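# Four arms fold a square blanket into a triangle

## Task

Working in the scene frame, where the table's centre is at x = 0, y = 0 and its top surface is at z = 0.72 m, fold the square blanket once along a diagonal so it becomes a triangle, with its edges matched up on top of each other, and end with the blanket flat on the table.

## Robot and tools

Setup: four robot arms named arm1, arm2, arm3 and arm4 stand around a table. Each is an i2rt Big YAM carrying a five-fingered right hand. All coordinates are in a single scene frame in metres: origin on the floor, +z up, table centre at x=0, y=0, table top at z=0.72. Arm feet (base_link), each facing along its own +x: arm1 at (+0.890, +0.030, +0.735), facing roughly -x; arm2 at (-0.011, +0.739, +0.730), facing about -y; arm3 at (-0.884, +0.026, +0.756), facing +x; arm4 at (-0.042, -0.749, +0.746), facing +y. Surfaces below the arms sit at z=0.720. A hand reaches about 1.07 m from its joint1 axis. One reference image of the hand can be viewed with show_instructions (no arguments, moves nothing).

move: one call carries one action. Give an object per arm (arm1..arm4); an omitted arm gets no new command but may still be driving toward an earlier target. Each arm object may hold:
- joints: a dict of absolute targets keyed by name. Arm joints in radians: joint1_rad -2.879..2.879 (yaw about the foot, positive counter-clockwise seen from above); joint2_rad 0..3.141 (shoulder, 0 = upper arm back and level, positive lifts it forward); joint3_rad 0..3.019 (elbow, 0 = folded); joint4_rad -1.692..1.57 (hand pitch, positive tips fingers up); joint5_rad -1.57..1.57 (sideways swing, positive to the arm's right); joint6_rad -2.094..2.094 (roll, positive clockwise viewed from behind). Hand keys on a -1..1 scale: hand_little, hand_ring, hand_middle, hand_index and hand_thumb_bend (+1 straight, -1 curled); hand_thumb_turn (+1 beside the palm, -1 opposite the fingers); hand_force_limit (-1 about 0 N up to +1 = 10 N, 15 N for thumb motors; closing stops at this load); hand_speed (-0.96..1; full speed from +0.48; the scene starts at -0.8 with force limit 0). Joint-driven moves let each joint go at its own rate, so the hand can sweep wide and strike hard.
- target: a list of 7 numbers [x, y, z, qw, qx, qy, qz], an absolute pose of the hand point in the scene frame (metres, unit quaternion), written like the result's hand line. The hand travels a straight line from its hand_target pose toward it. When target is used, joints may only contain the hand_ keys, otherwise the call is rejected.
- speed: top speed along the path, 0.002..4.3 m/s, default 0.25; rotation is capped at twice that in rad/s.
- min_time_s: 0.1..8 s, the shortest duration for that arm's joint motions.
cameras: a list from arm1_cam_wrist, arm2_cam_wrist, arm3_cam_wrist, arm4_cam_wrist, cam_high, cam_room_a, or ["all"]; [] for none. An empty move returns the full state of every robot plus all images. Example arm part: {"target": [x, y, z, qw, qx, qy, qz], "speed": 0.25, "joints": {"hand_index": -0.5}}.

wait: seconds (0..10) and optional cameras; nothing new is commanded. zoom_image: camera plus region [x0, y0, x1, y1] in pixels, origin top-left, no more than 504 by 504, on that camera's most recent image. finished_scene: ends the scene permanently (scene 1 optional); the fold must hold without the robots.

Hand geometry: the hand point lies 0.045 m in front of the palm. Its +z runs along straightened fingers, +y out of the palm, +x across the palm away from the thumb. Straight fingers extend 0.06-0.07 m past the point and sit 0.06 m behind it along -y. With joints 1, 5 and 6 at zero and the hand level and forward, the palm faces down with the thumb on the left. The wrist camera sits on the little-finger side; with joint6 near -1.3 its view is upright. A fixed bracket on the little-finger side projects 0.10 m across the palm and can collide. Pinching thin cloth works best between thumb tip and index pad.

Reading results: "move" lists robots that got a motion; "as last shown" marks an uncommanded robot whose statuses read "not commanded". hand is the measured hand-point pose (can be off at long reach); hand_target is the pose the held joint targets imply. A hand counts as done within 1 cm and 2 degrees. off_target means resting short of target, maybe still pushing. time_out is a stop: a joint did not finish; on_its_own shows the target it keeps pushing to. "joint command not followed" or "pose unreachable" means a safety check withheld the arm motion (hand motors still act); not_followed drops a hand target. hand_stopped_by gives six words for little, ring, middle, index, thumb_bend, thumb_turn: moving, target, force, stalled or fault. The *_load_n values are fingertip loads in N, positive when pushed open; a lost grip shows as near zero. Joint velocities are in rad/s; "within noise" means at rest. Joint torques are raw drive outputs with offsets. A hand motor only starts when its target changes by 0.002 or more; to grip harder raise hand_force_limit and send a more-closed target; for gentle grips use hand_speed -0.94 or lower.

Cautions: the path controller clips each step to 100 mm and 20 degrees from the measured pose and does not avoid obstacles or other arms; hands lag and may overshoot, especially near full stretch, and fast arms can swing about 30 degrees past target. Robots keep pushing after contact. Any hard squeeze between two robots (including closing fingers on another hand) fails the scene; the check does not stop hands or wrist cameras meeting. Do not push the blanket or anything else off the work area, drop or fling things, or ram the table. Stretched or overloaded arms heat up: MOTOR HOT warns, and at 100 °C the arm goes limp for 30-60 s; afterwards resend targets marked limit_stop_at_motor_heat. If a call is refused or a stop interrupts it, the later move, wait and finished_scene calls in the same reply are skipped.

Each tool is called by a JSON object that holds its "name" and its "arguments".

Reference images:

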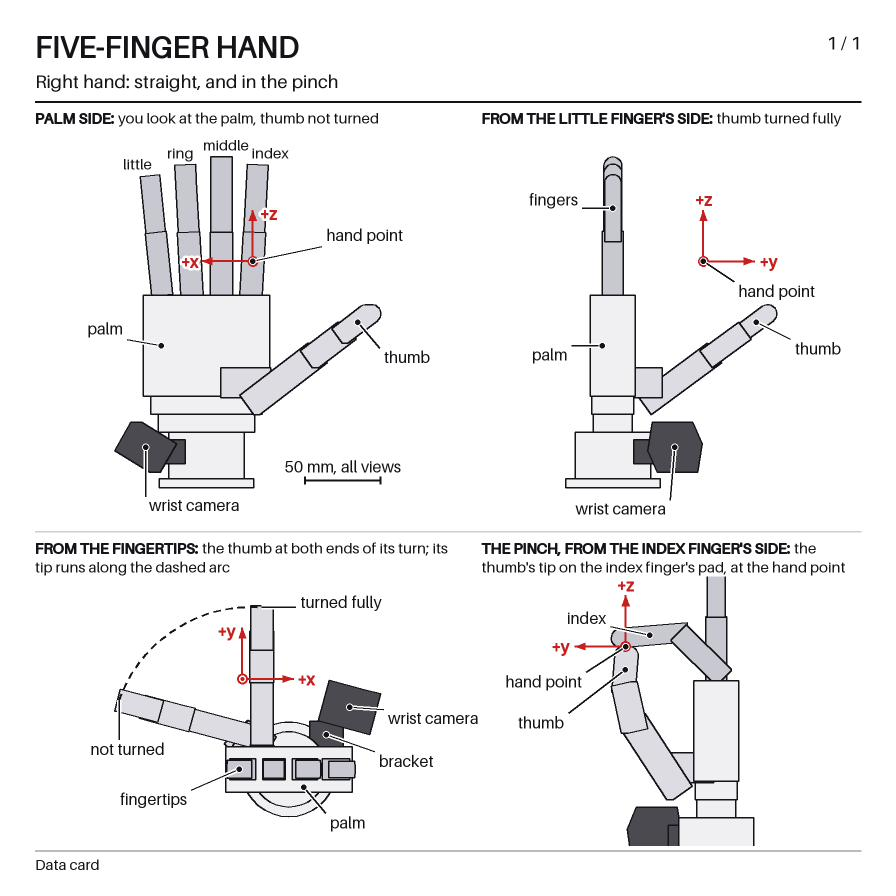

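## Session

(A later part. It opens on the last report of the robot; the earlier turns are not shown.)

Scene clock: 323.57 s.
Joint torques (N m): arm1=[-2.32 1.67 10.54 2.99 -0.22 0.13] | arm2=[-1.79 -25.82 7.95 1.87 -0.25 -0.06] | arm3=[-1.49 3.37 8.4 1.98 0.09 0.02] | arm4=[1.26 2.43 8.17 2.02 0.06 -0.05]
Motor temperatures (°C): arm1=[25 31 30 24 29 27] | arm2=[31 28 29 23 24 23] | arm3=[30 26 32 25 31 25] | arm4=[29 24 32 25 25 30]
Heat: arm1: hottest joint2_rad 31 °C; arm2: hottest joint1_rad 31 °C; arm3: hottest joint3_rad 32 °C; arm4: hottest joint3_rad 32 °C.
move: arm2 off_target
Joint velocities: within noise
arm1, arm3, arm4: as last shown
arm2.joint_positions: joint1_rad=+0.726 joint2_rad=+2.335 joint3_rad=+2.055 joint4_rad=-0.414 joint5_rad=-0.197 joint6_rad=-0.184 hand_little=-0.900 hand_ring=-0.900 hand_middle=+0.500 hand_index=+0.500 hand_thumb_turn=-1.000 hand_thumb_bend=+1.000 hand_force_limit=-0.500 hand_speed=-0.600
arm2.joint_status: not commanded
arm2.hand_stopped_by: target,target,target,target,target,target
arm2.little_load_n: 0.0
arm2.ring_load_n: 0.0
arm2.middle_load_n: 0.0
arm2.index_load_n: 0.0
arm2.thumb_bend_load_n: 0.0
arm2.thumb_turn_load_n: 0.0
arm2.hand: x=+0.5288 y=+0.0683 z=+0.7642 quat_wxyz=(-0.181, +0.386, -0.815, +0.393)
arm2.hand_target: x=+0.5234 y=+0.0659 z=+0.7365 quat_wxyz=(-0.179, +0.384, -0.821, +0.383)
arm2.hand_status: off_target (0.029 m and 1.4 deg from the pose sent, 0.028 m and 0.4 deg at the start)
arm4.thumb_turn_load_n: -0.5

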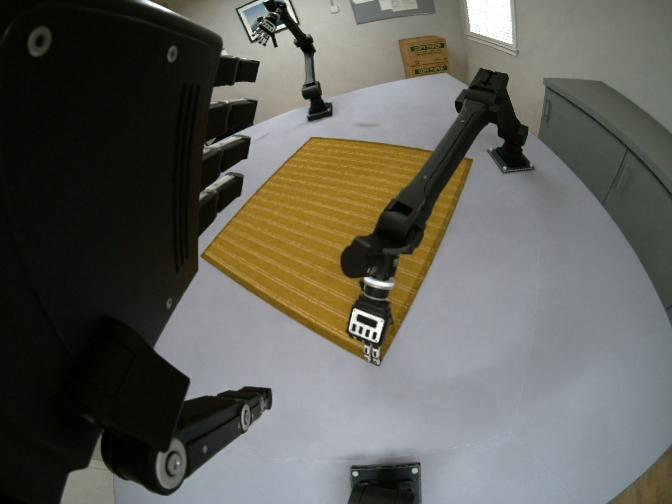

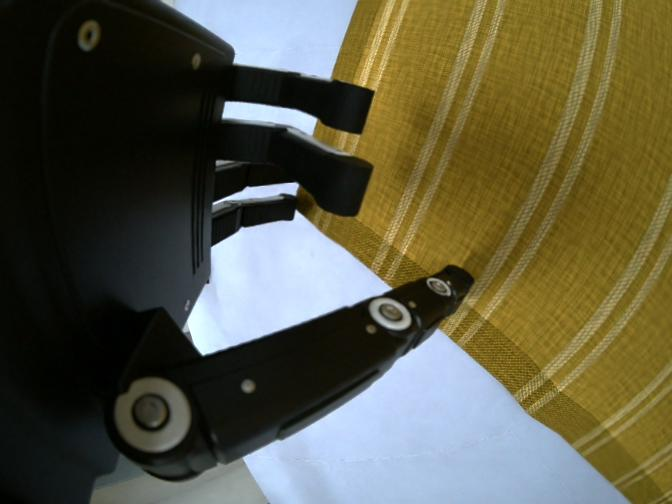

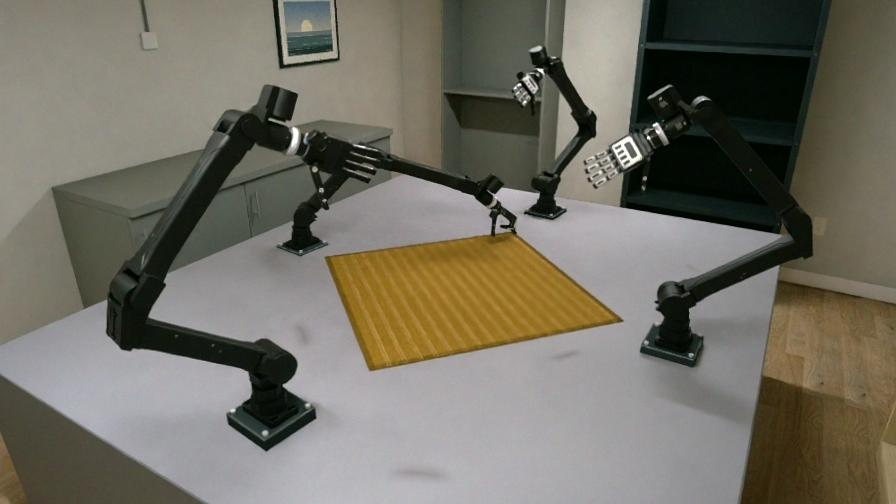

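{"name": "move", "arguments": {"arm2": {"target": [0.5240, 0.0650, 0.81, 0.1790, -0.3837, 0.8211, -0.3829], "speed": 0.1}, "cameras": ["arm2_cam_wrist"]}}

{"name": "move", "arguments": {"arm2": {"target": [0.5160, 0.0480, 0.80, 0.1790, -0.3837, 0.8211, -0.3829], "speed": 0.06}, "cameras": ["arm1_cam_wrist", "arm2_cam_wrist", "cam_room_a"]}}

{"name": "zoom_image", "arguments": {"camera": "arm1_cam_wrist", "region": [310, 280, 430, 380]}}

Scene clock: 329.83 s.
Joint torques (N m): arm1=[-2.08 1.61 10.48 3 -0.19 0.11] | arm2=[-2.02 -30.15 12.38 0.9 -0.2 -0.04] | arm3=[-1.32 2.84 8.49 1.95 0.11 -0.01] | arm4=[1.9 2.32 8.21 2.02 0.06 -0.05]
Motor temperatures (°C): arm1=[25 31 30 24 29 27] | arm2=[30 28 29 23 24 23] | arm3=[30 26 32 25 31 25] | arm4=[29 24 32 24 25 30]
Heat: arm1: hottest joint2_rad 31 °C; arm2: hottest joint1_rad 30 °C; arm3: hottest joint3_rad 32 °C; arm4: hottest joint3_rad 32 °C.
move: arm2 off_target
Joint velocities: within noise
arm1, arm3, arm4: as last shown
arm2.joint_positions: joint1_rad=+0.725 joint2_rad=+2.322 joint3_rad=+2.084 joint4_rad=-0.535 joint5_rad=-0.197 joint6_rad=-0.184 hand_little=-0.900 hand_ring=-0.900 hand_middle=+0.500 hand_index=+0.500 hand_thumb_turn=-1.000 hand_thumb_bend=+1.000 hand_force_limit=-0.500 hand_speed=-0.600
arm2.joint_status: not commanded
arm2.hand_stopped_by: target,target,target,target,target,target
arm2.little_load_n: 0.0
arm2.ring_load_n: 0.0
arm2.middle_load_n: 0.0
arm2.index_load_n: 0.0
arm2.thumb_bend_load_n: 0.0
arm2.thumb_turn_load_n: 0.0
arm2.hand: x=+0.5188 y=+0.0812 z=+0.7718 quat_wxyz=(-0.175, +0.389, -0.831, +0.357)
arm2.hand_target: x=+0.5229 y=+0.0663 z=+0.8103 quat_wxyz=(-0.179, +0.384, -0.821, +0.383)
arm2.hand_status: off_target (0.042 m and 3.2 deg from the pose sent, 0.046 m and 1.4 deg at the start)
arm4.little_load_n: 0.0
arm4.thumb_turn_load_n: 0.0

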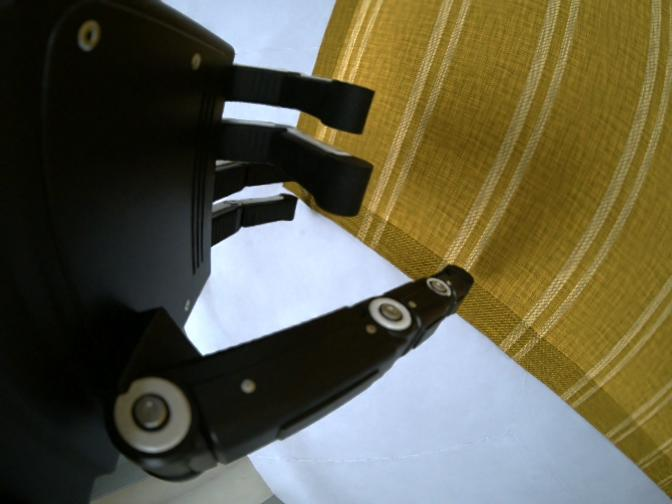

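Scene clock: 330.93 s.
Joint torques (N m): arm1=[-2.43 1.79 10.48 3 -0.19 0.12] | arm2=[-2.02 -27.28 12.38 1.05 -0.26 -0.2] | arm3=[-1.03 3.37 8.54 1.91 0.1 0.02] | arm4=[1.14 2.02 8.02 1.91 0.05 -0.05]
Motor temperatures (°C): arm1=[25 31 30 24 29 27] | arm2=[30 29 29 23 24 23] | arm3=[30 26 32 25 31 25] | arm4=[29 24 32 24 25 30]
Heat: arm1: hottest joint2_rad 31 °C; arm2: hottest joint1_rad 30 °C; arm3: hottest joint3_rad 32 °C; arm4: hottest joint3_rad 32 °C.
move: arm2 off_target
Joint velocities: within noise
arm1, arm3, arm4: as last shown
arm2.joint_positions: joint1_rad=+0.704 joint2_rad=+2.327 joint3_rad=+2.137 joint4_rad=-0.547 joint5_rad=-0.211 joint6_rad=-0.184 hand_little=-0.900 hand_ring=-0.900 hand_middle=+0.500 hand_index=+0.500 hand_thumb_turn=-1.000 hand_thumb_bend=+1.000 hand_force_limit=-0.500 hand_speed=-0.600
arm2.joint_status: not commanded
arm2.hand_stopped_by: target,target,target,target,target,target
arm2.little_load_n: 0.0
arm2.ring_load_n: 0.5
arm2.middle_load_n: 0.0
arm2.index_load_n: 0.0
arm2.thumb_bend_load_n: 0.0
arm2.thumb_turn_load_n: 0.0
arm2.hand: x=+0.5140 y=+0.0611 z=+0.7942 quat_wxyz=(-0.180, +0.381, -0.826, +0.374)
arm2.hand_target: x=+0.5154 y=+0.0485 z=+0.7998 quat_wxyz=(-0.179, +0.383, -0.821, +0.383)
arm2.hand_status: off_target (0.014 m and 1.2 deg from the pose sent, 0.044 m and 3.2 deg at the start)

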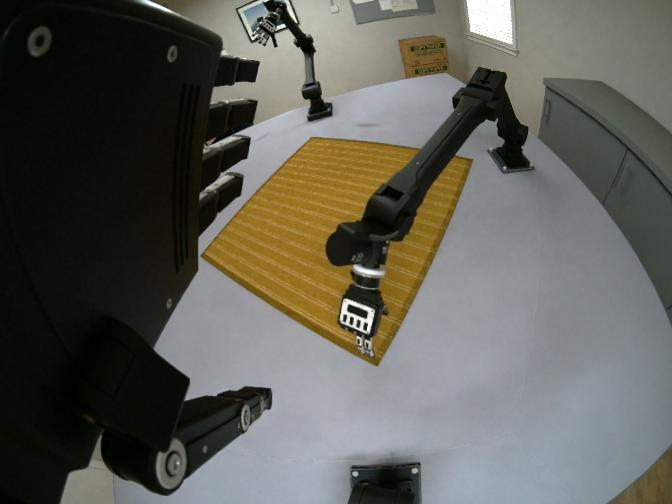

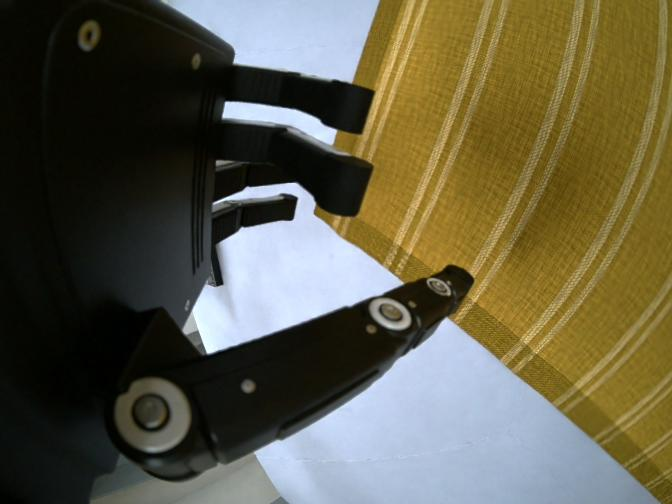

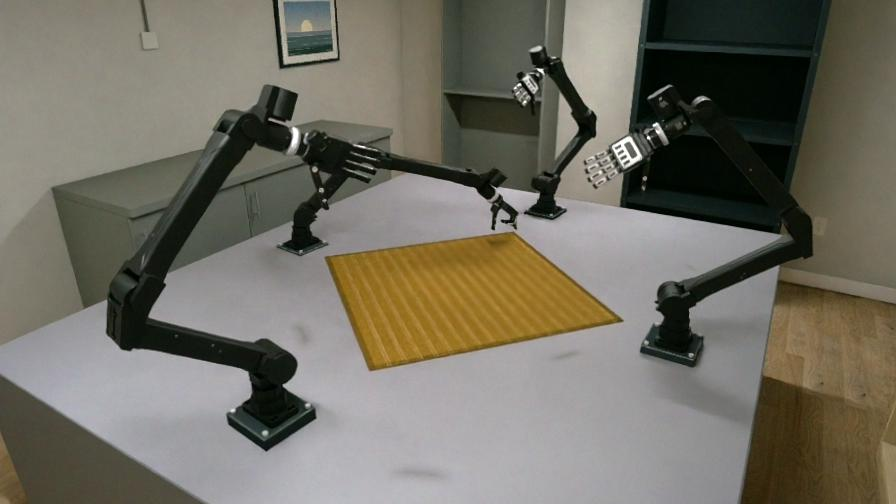

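Scaled by 4.200 from the camera's image (finer frame: 960x720).

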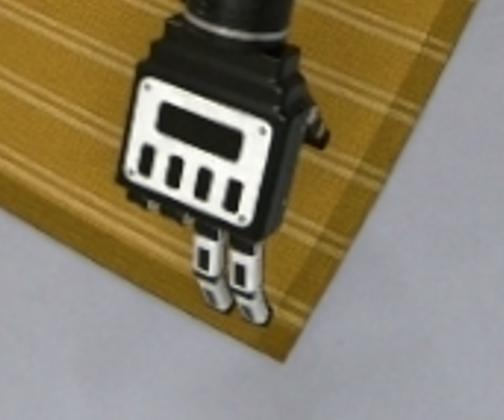

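{"name": "move", "arguments": {"arm2": {"target": [0.5160, 0.0480, 0.738, 0.1790, -0.3837, 0.8211, -0.3829], "speed": 0.05}, "cameras": ["arm1_cam_wrist", "arm2_cam_wrist", "cam_room_a"]}}

{"name": "zoom_image", "arguments": {"camera": "arm1_cam_wrist", "region": [310, 280, 430, 380]}}

{"name": "zoom_image", "arguments": {"camera": "cam_room_a", "region": [460, 160, 580, 250]}}

Scene clock: 353.37 s.
Joint torques (N m): arm1=[-2.2 1.85 10.5 3 -0.19 0.12] | arm2=[-1.85 -26.93 7.5 1.85 -0.21 -0.2] | arm3=[-1.26 3.37 8.49 1.96 0.1 0.04] | arm4=[1.03 2.78 8.02 2.06 0.01 -0.05]
Motor temperatures (°C): arm1=[25 31 30 24 29 26] | arm2=[30 30 31 22 24 23] | arm3=[30 26 32 25 31 25] | arm4=[29 24 32 24 25 30]
Heat: arm1: hottest joint2_rad 31 °C; arm2: hottest joint3_rad 31 °C; arm3: hottest joint3_rad 32 °C; arm4: hottest joint3_rad 32 °C.
move: arm2 off_target
Joint velocities: within noise
arm1, arm3, arm4: as last shown
arm1.ring_load_n: -0.5
arm2.joint_positions: joint1_rad=+0.704 joint2_rad=+2.372 joint3_rad=+2.125 joint4_rad=-0.451 joint5_rad=-0.214 joint6_rad=-0.184 hand_little=-0.900 hand_ring=-0.900 hand_middle=+0.500 hand_index=+0.500 hand_thumb_turn=-1.000 hand_thumb_bend=+1.000 hand_force_limit=-0.500 hand_speed=-0.600
arm2.joint_status: not commanded
arm2.hand_stopped_by: target,target,target,target,target,target
arm2.little_load_n: 0.0
arm2.ring_load_n: 0.0
arm2.middle_load_n: 0.0
arm2.index_load_n: 0.0
arm2.thumb_bend_load_n: 0.0
arm2.thumb_turn_load_n: 0.0
arm2.hand: x=+0.5222 y=+0.0500 z=+0.7646 quat_wxyz=(-0.183, +0.380, -0.818, +0.391)
arm2.hand_target: x=+0.5154 y=+0.0487 z=+0.7384 quat_wxyz=(-0.179, +0.384, -0.821, +0.383)
arm2.hand_status: off_target (0.027 m and 1.2 deg from the pose sent, 0.058 m and 1.2 deg at the start)

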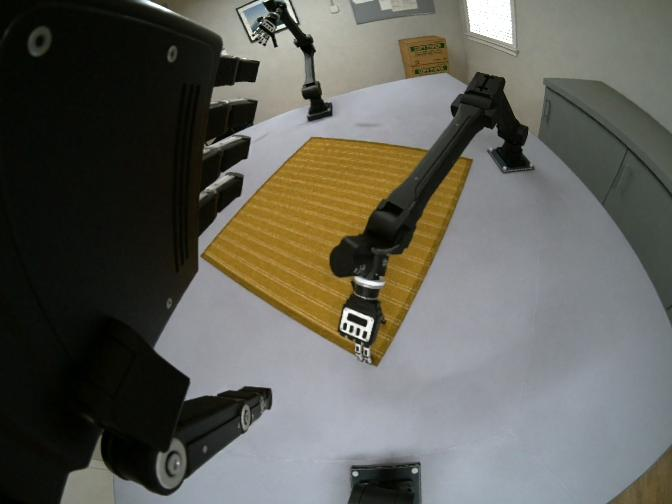

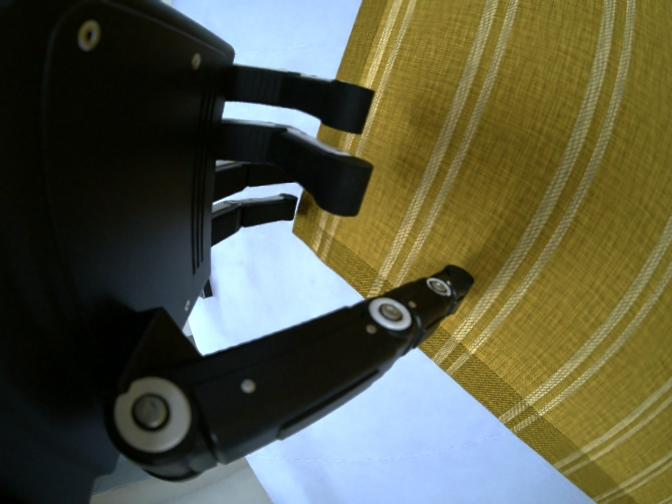

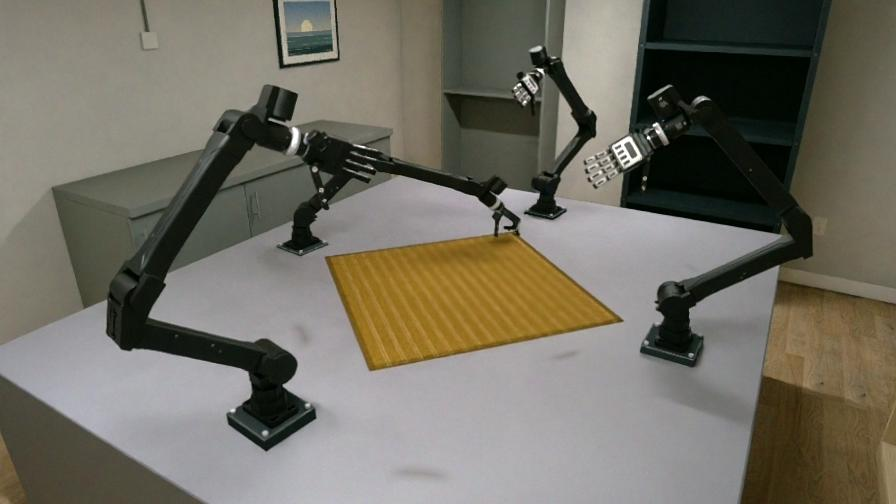

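Scaled by 4.200 from the camera's image (finer frame: 960x720).

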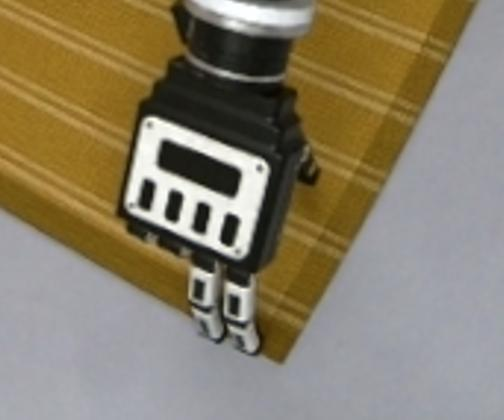

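Scaled by 4.200.

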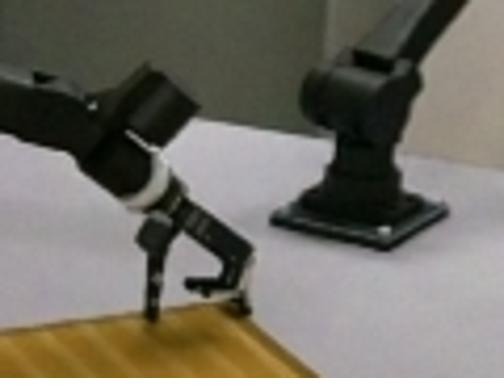

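{"name": "move", "arguments": {"arm2": {"target": [0.5160, 0.0480, 0.732, 0.1790, -0.3837, 0.8211, -0.3829], "speed": 0.02, "joints": {"hand_index": 0.15, "hand_middle": 0.15, "hand_thumb_bend": 0.6, "hand_force_limit": 0.2, "hand_speed": -0.85}}, "cameras": ["arm1_cam_wrist", "arm2_cam_wrist", "cam_room_a"]}}

{"name": "zoom_image", "arguments": {"camera": "arm1_cam_wrist", "region": [310, 280, 430, 380]}}

{"name": "zoom_image", "arguments": {"camera": "cam_room_a", "region": [460, 160, 580, 250]}}

Scene clock: 359.93 s.
Joint torques (N m): arm1=[-2.2 1.79 10.47 2.99 -0.19 0.1] | arm2=[-2.32 -26.64 7.13 1.83 -0.23 -0.22] | arm3=[-1.55 3.14 8.54 2.02 0.09 0] | arm4=[0.91 2.73 8.16 1.95 0.06 -0.04]
Motor temperatures (°C): arm1=[25 31 30 24 29 26] | arm2=[30 30 30 22 24 23] | arm3=[30 26 32 25 31 25] | arm4=[29 24 32 24 25 29]
Heat: arm1: hottest joint2_rad 31 °C; arm2: hottest joint1_rad 30 °C; arm3: hottest joint3_rad 32 °C; arm4: hottest joint3_rad 32 °C.
move: arm2 off_target
Joint velocities: within noise
arm1, arm3, arm4: as last shown
arm1.ring_load_n: 0.0
arm2.joint_positions: joint1_rad=+0.704 joint2_rad=+2.374 joint3_rad=+2.125 joint4_rad=-0.438 joint5_rad=-0.214 joint6_rad=-0.184 hand_little=-0.900 hand_ring=-0.900 hand_middle=+0.150 hand_index=+0.150 hand_thumb_turn=-1.000 hand_thumb_bend=+0.600 hand_force_limit=+0.200 hand_speed=-0.850
arm2.joint_status: all done
arm2.hand_stopped_by: target,target,target,target,target,target
arm2.little_load_n: 0.5
arm2.ring_load_n: 0.5
arm2.middle_load_n: 0.0
arm2.index_load_n: 0.0
arm2.thumb_bend_load_n: 0.5
arm2.thumb_turn_load_n: 0.0
arm2.hand: x=+0.5236 y=+0.0479 z=+0.7650 quat_wxyz=(-0.184, +0.380, -0.815, +0.396)
arm2.hand_target: x=+0.5153 y=+0.0489 z=+0.7324 quat_wxyz=(-0.179, +0.384, -0.821, +0.383)
arm2.hand_status: off_target (0.034 m and 1.8 deg from the pose sent, 0.033 m and 1.2 deg at the start)

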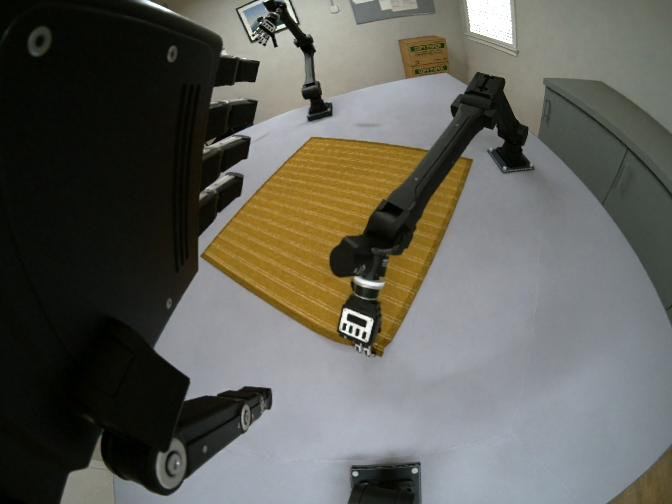

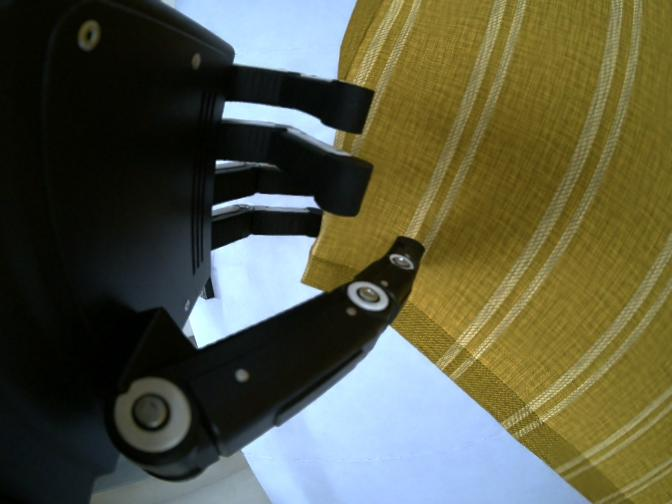

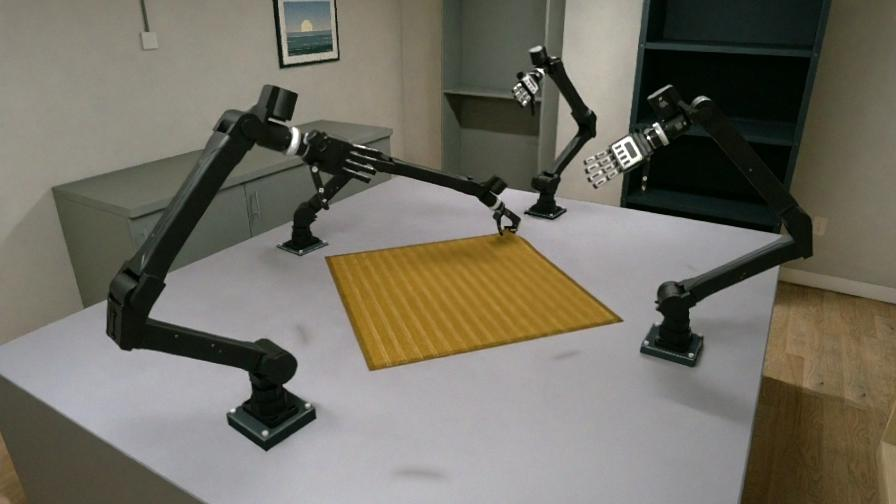

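Scaled by 4.200 from the camera's image (finer frame: 960x720).

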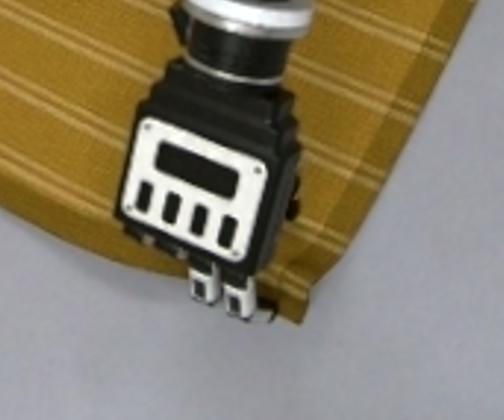

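Scaled by 4.200.

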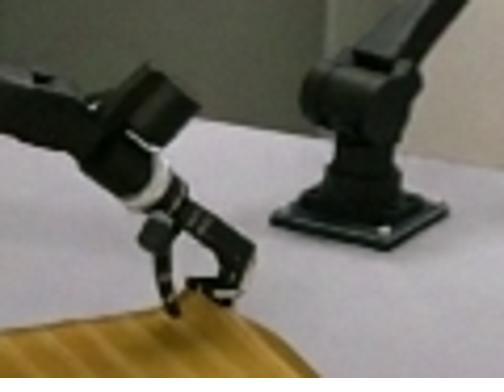

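{"name": "move", "arguments": {"arm2": {"target": [0.5160, 0.0480, 0.720, 0.1790, -0.3837, 0.8211, -0.3829], "speed": 0.02, "joints": {"hand_index": 0.0, "hand_middle": 0.0, "hand_thumb_bend": 0.25, "hand_force_limit": 0.2, "hand_speed": -0.85}}, "cameras": ["arm1_cam_wrist", "arm2_cam_wrist", "cam_room_a"]}}

{"name": "zoom_image", "arguments": {"camera": "arm1_cam_wrist", "region": [310, 280, 430, 380]}}

{"name": "zoom_image", "arguments": {"camera": "cam_room_a", "region": [460, 160, 580, 250]}}

Scene clock: 367.40 s.
Joint torques (N m): arm1=[-2.2 1.61 10.48 2.95 -0.19 0.11] | arm2=[-2.02 -25.99 7.09 1.74 -0.21 -0.19] | arm3=[-1.55 3.66 8.47 1.91 0.11 0] | arm4=[0.79 2.2 8.03 1.99 0.04 0.02]
Motor temperatures (°C): arm1=[25 31 30 24 29 26] | arm2=[30 30 30 22 24 23] | arm3=[30 26 32 25 31 25] | arm4=[28 23 32 24 24 29]
Heat: arm1: hottest joint2_rad 31 °C; arm2: hottest joint1_rad 30 °C; arm3: hottest joint3_rad 32 °C; arm4: hottest joint3_rad 32 °C.
move: arm2 off_target
Joint velocities: within noise
arm1, arm3, arm4: as last shown
arm1.ring_load_n: 0.5
arm1.index_load_n: -0.5
arm2.joint_positions: joint1_rad=+0.704 joint2_rad=+2.377 joint3_rad=+2.114 joint4_rad=-0.414 joint5_rad=-0.214 joint6_rad=-0.184 hand_little=-0.900 hand_ring=-0.900 hand_middle=+0.000 hand_index=+0.000 hand_thumb_turn=-1.000 hand_thumb_bend=+0.250 hand_force_limit=+0.200 hand_speed=-0.850
arm2.joint_status: all done
arm2.hand_stopped_by: target,target,target,target,target,target
arm2.little_load_n: 0.5
arm2.ring_load_n: 0.0
arm2.middle_load_n: -0.5
arm2.index_load_n: 0.0
arm2.thumb_bend_load_n: 0.0
arm2.thumb_turn_load_n: 0.0
arm2.hand: x=+0.5245 y=+0.0470 z=+0.7602 quat_wxyz=(-0.185, +0.380, -0.813, +0.400)
arm2.hand_target: x=+0.5151 y=+0.0492 z=+0.7209 quat_wxyz=(-0.179, +0.383, -0.821, +0.383)
arm2.hand_status: off_target (0.041 m and 2.3 deg from the pose sent, 0.046 m and 1.8 deg at the start)

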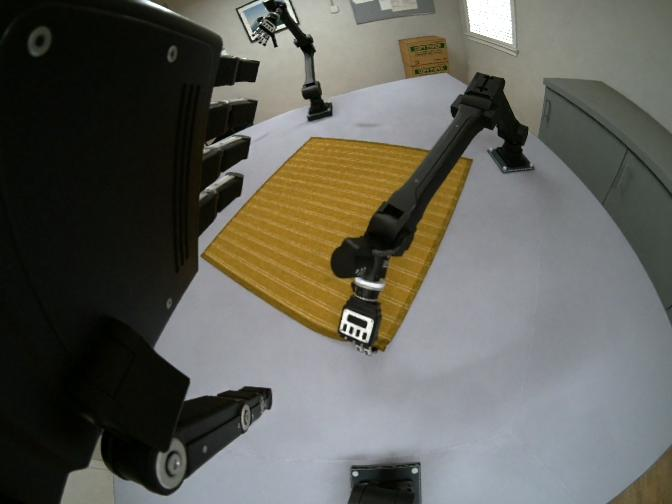

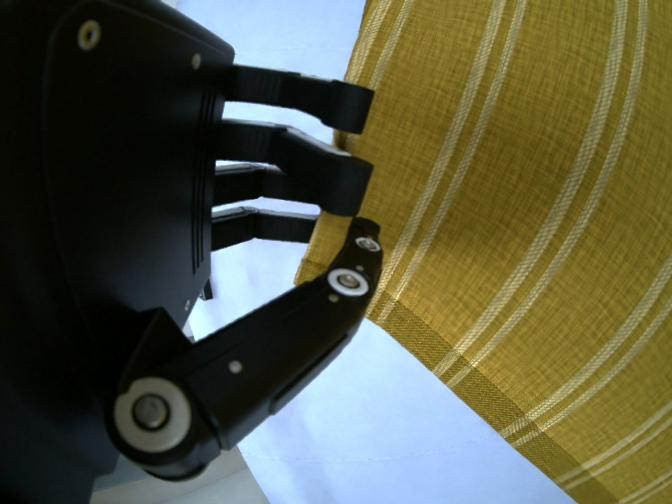

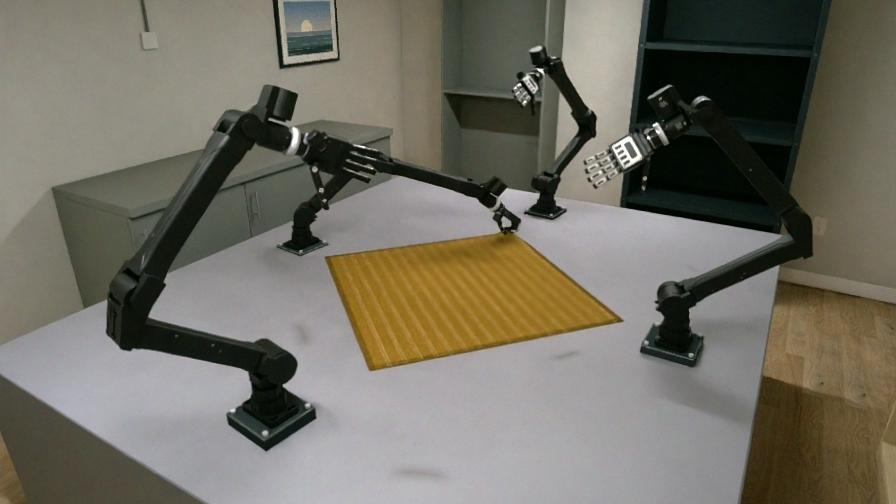

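Scaled by 4.200 from the camera's image (finer frame: 960x720).

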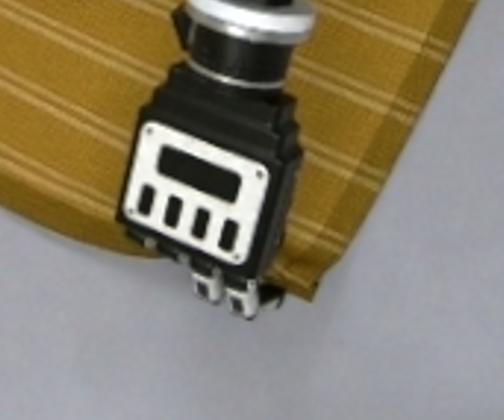

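Scaled by 4.200.

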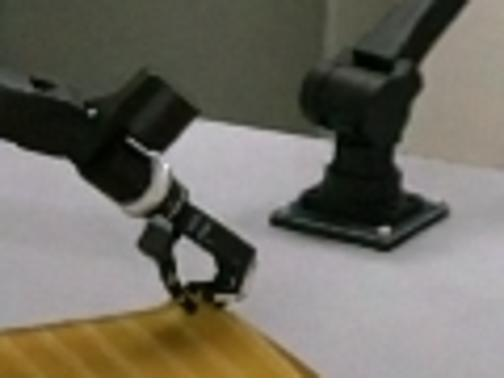

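{"name": "move", "arguments": {"arm2": {"target": [0.5160, 0.0480, 0.712, 0.1790, -0.3837, 0.8211, -0.3829], "speed": 0.02, "joints": {"hand_index": -0.15, "hand_middle": -0.15, "hand_thumb_bend": -0.3, "hand_force_limit": 0.3, "hand_speed": -0.88}}, "cameras": ["arm1_cam_wrist", "arm2_cam_wrist", "cam_room_a"]}}

{"name": "zoom_image", "arguments": {"camera": "arm2_cam_wrist", "region": [220, 140, 460, 320]}}

{"name": "zoom_image", "arguments": {"camera": "cam_room_a", "region": [460, 160, 580, 250]}}

Scene clock: 373.07 s.
Joint torques (N m): arm1=[-2.26 1.61 10.44 3.02 -0.19 0.12] | arm2=[-2.08 -25.7 6.95 1.7 -0.15 -0.21] | arm3=[-1.03 3.43 8.54 1.92 0.09 0.02] | arm4=[1.67 2.14 8.25 1.99 0.03 -0.01]
Motor temperatures (°C): arm1=[25 31 30 24 29 26] | arm2=[30 30 29 22 24 23] | arm3=[30 26 32 25 30 25] | arm4=[28 23 32 24 24 29]
Heat: arm1: hottest joint2_rad 31 °C; arm2: hottest joint1_rad 30 °C; arm3: hottest joint3_rad 32 °C; arm4: hottest joint3_rad 32 °C.
move: arm2 off_target
Joint velocities: within noise
arm1.joint_positions: joint1_rad=-0.225 joint2_rad=+0.645 joint3_rad=+1.432 joint4_rad=-1.154 joint5_rad=-0.283 joint6_rad=-1.069 hand_little=+1.000 hand_ring=+1.000 hand_middle=+1.000 hand_index=+1.000 hand_thumb_turn=+1.000 hand_thumb_bend=+1.000 hand_force_limit=+0.000 hand_speed=-0.800
arm1.joint_status: not commanded
arm1.hand_stopped_by: target,target,target,target,target,target
arm1.little_load_n: 0.0
arm1.ring_load_n: 0.0
arm1.middle_load_n: 0.0
arm1.index_load_n: 0.0
arm1.thumb_bend_load_n: 0.0
arm1.thumb_turn_load_n: 0.0
arm1.hand: x=+0.6381 y=+0.0969 z=+1.2699 quat_wxyz=(-0.551, +0.255, +0.778, -0.164)
arm1.hand_target: x=+0.6396 y=+0.0964 z=+1.2821 quat_wxyz=(-0.562, +0.251, +0.771, -0.163)
arm1.hand_status: not commanded
arm2.joint_positions: joint1_rad=+0.704 joint2_rad=+2.381 joint3_rad=+2.107 joint4_rad=-0.396 joint5_rad=-0.215 joint6_rad=-0.184 hand_little=-0.900 hand_ring=-0.900 hand_middle=-0.149 hand_index=-0.150 hand_thumb_turn=-1.000 hand_thumb_bend=+0.022 hand_force_limit=+0.300 hand_speed=-0.880
arm2.joint_status: hand_thumb_bend off_target (ended at +0.022, target -0.300); the others done
arm2.hand_stopped_by: target,target,target,target,force,target
arm2.little_load_n: 0.0
arm2.ring_load_n: 0.0
arm2.middle_load_n: 3.5
arm2.index_load_n: 2.0
arm2.thumb_bend_load_n: 9.5
arm2.thumb_turn_load_n: 0.0
arm2.hand: x=+0.5254 y=+0.0460 z=+0.7565 quat_wxyz=(-0.186, +0.380, -0.811, +0.403)
arm2.hand_target: x=+0.5150 y=+0.0494 z=+0.7131 quat_wxyz=(-0.179, +0.384, -0.821, +0.383)
arm2.hand_status: off_target (0.046 m and 2.8 deg from the pose sent, 0.049 m and 2.3 deg at the start)
arm3.joint_positions: joint1_rad=-0.097 joint2_rad=+0.637 joint3_rad=+1.444 joint4_rad=-1.217 joint5_rad=+0.223 joint6_rad=-1.202 hand_little=+1.000 hand_ring=+1.000 hand_middle=+1.000 hand_index=+1.000 hand_thumb_turn=+1.000 hand_thumb_bend=+1.000 hand_force_limit=+0.000 hand_speed=-0.800
arm3.joint_status: not commanded
arm3.hand_stopped_by: target,target,target,target,target,target
arm3.little_load_n: 0.0
arm3.ring_load_n: 0.0
arm3.middle_load_n: 0.0
arm3.index_load_n: 0.0
arm3.thumb_bend_load_n: 0.0
arm3.thumb_turn_load_n: 0.0
arm3.hand: x=-0.6818 y=-0.1131 z=+1.2968 quat_wxyz=(+0.049, +0.774, -0.302, +0.555)
arm3.hand_target: x=-0.6838 y=-0.1127 z=+1.3041 quat_wxyz=(+0.048, +0.769, -0.301, +0.562)
arm3.hand_status: not commanded
arm4.joint_positions: joint1_rad=+0.314 joint2_rad=+0.626 joint3_rad=+1.400 joint4_rad=-1.391 joint5_rad=-0.025 joint6_rad=-1.114 hand_little=+1.000 hand_ring=+1.000 hand_middle=+1.000 hand_index=+1.000 hand_thumb_turn=+1.000 hand_thumb_bend=+1.000 hand_force_limit=+0.000 hand_speed=-0.800
arm4.joint_status: not commanded
arm4.hand_stopped_by: target,target,target,target,target,target
arm4.little_load_n: 0.0
arm4.ring_load_n: 0.0
arm4.middle_load_n: 0.0
arm4.index_load_n: 0.0
arm4.thumb_bend_load_n: 0.0
arm4.thumb_turn_load_n: 0.0
arm4.hand: x=-0.0677 y=-0.5334 z=+1.2217 quat_wxyz=(-0.429, +0.673, +0.578, +0.171)
arm4.hand_target: x=-0.0677 y=-0.5333 z=+1.2322 quat_wxyz=(-0.439, +0.668, +0.575, +0.176)
arm4.hand_status: not commanded

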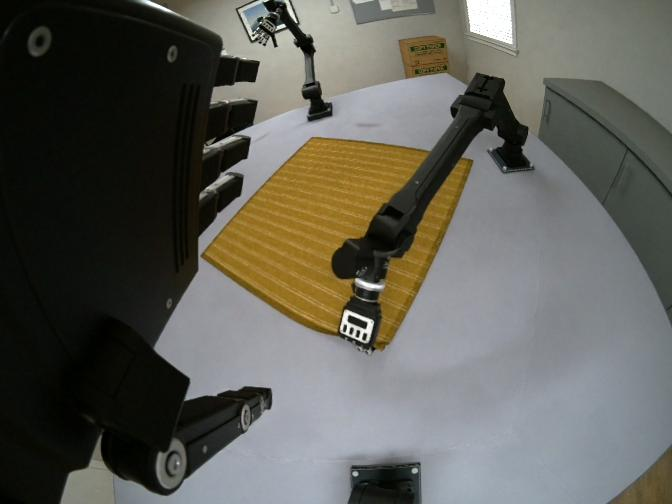

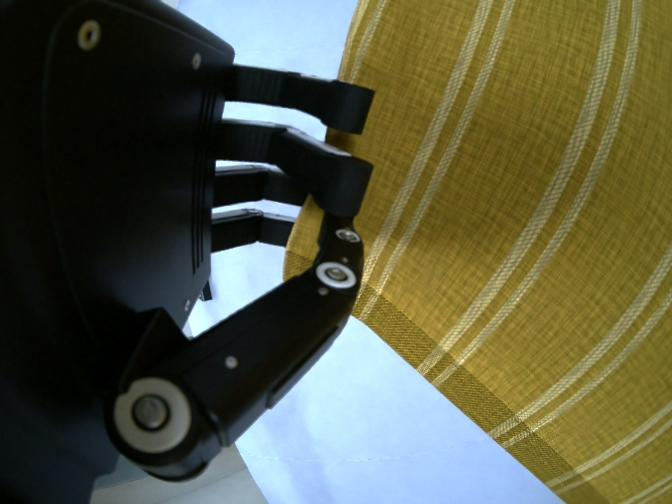

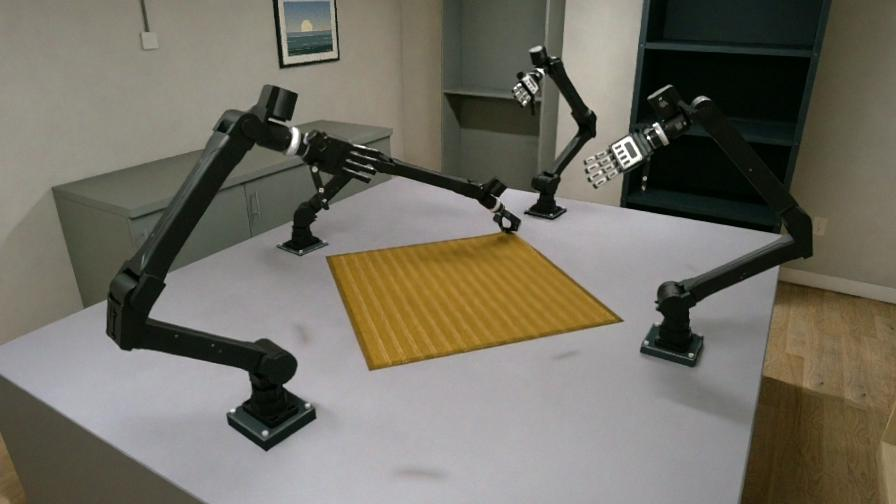

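Scaled by 2.100 from the camera's image (finer frame: 960x720).

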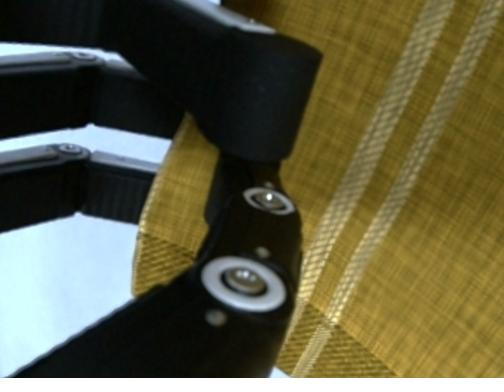

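Scaled by 4.200.

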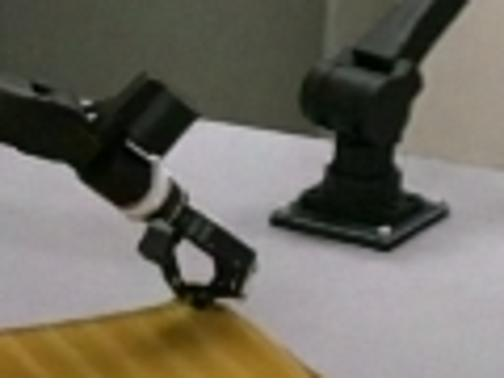

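{"name": "move", "arguments": {"arm2": {"target": [0.5100, 0.0480, 0.86, 0.1790, -0.3837, 0.8211, -0.3829], "speed": 0.08}, "cameras": ["arm1_cam_wrist", "arm2_cam_wrist", "cam_room_a"]}}

{"name": "zoom_image", "arguments": {"camera": "cam_room_a", "region": [440, 150, 600, 270]}}

Scene clock: 378.63 s.
Joint torques (N m): arm1=[-2.2 1.73 10.5 3.02 -0.21 0.11] | arm2=[-1.96 -30.33 12.78 1.03 -0.26 -0.18] | arm3=[-1.79 3.43 8.38 1.98 0.09 0.01] | arm4=[1.08 2.14 8.13 2.07 0.06 -0.03]
Motor temperatures (°C): arm1=[25 31 30 24 29 26] | arm2=[30 30 29 22 24 23] | arm3=[30 26 32 25 30 25] | arm4=[28 23 32 24 24 29]
Heat: arm1: hottest joint2_rad 31 °C; arm2: hottest joint1_rad 30 °C; arm3: hottest joint3_rad 32 °C; arm4: hottest joint3_rad 32 °C.
move: arm2 off_target
Joint velocities: within noise
arm1, arm3, arm4: as last shown
arm2.joint_positions: joint1_rad=+0.698 joint2_rad=+2.324 joint3_rad=+2.221 joint4_rad=-0.676 joint5_rad=-0.216 joint6_rad=-0.187 hand_little=-0.900 hand_ring=-0.900 hand_middle=-0.149 hand_index=-0.150 hand_thumb_turn=-1.000 hand_thumb_bend=+0.022 hand_force_limit=+0.300 hand_speed=-0.880
arm2.joint_status: not commanded
arm2.hand_stopped_by: target,target,target,target,force,target
arm2.little_load_n: 0.0
arm2.ring_load_n: 0.0
arm2.middle_load_n: 5.0
arm2.index_load_n: 2.5
arm2.thumb_bend_load_n: 8.0
arm2.thumb_turn_load_n: 0.0
arm2.hand: x=+0.5071 y=+0.0627 z=+0.8217 quat_wxyz=(-0.177, +0.382, -0.834, +0.355)
arm2.hand_target: x=+0.5089 y=+0.0494 z=+0.8601 quat_wxyz=(-0.179, +0.383, -0.821, +0.383)
arm2.hand_status: off_target (0.041 m and 3.5 deg from the pose sent, 0.105 m and 2.8 deg at the start)
arm4.middle_load_n: -0.5

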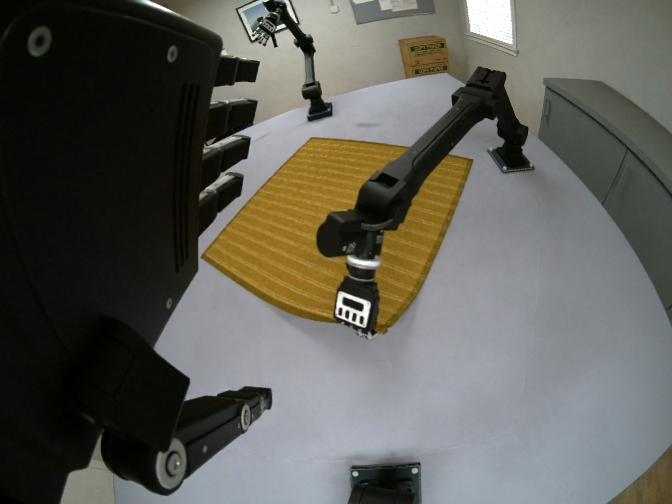

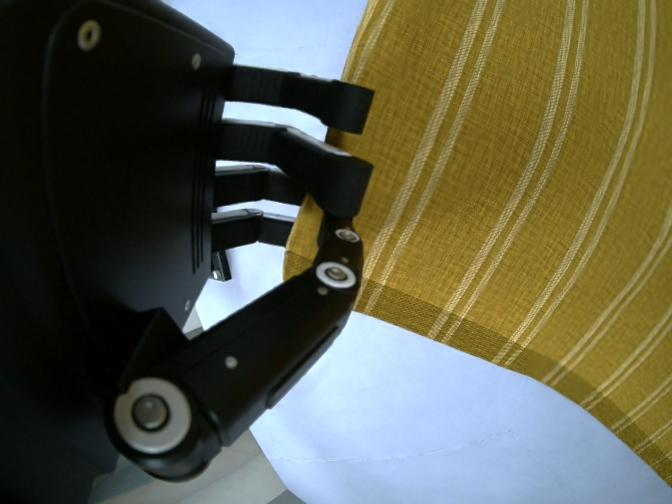

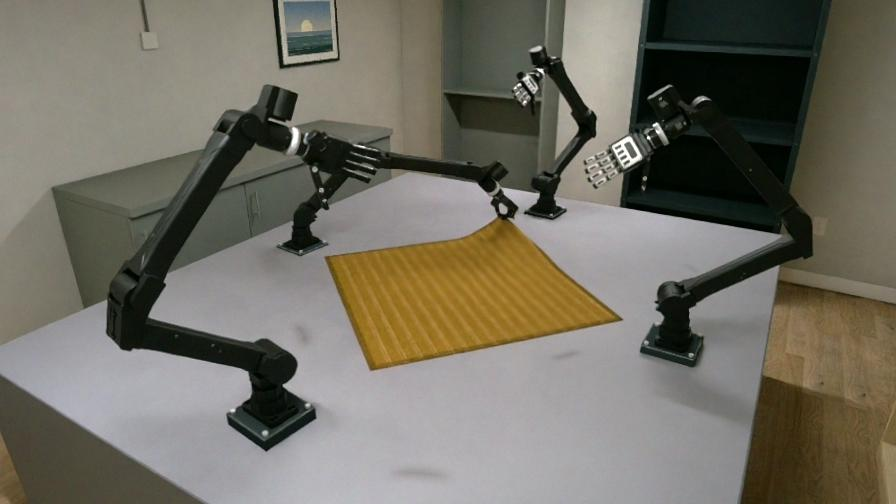

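Scaled by 3.150.

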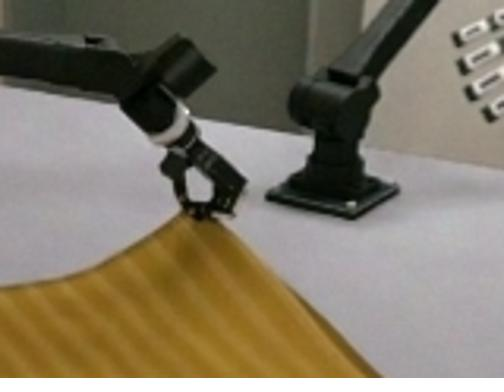

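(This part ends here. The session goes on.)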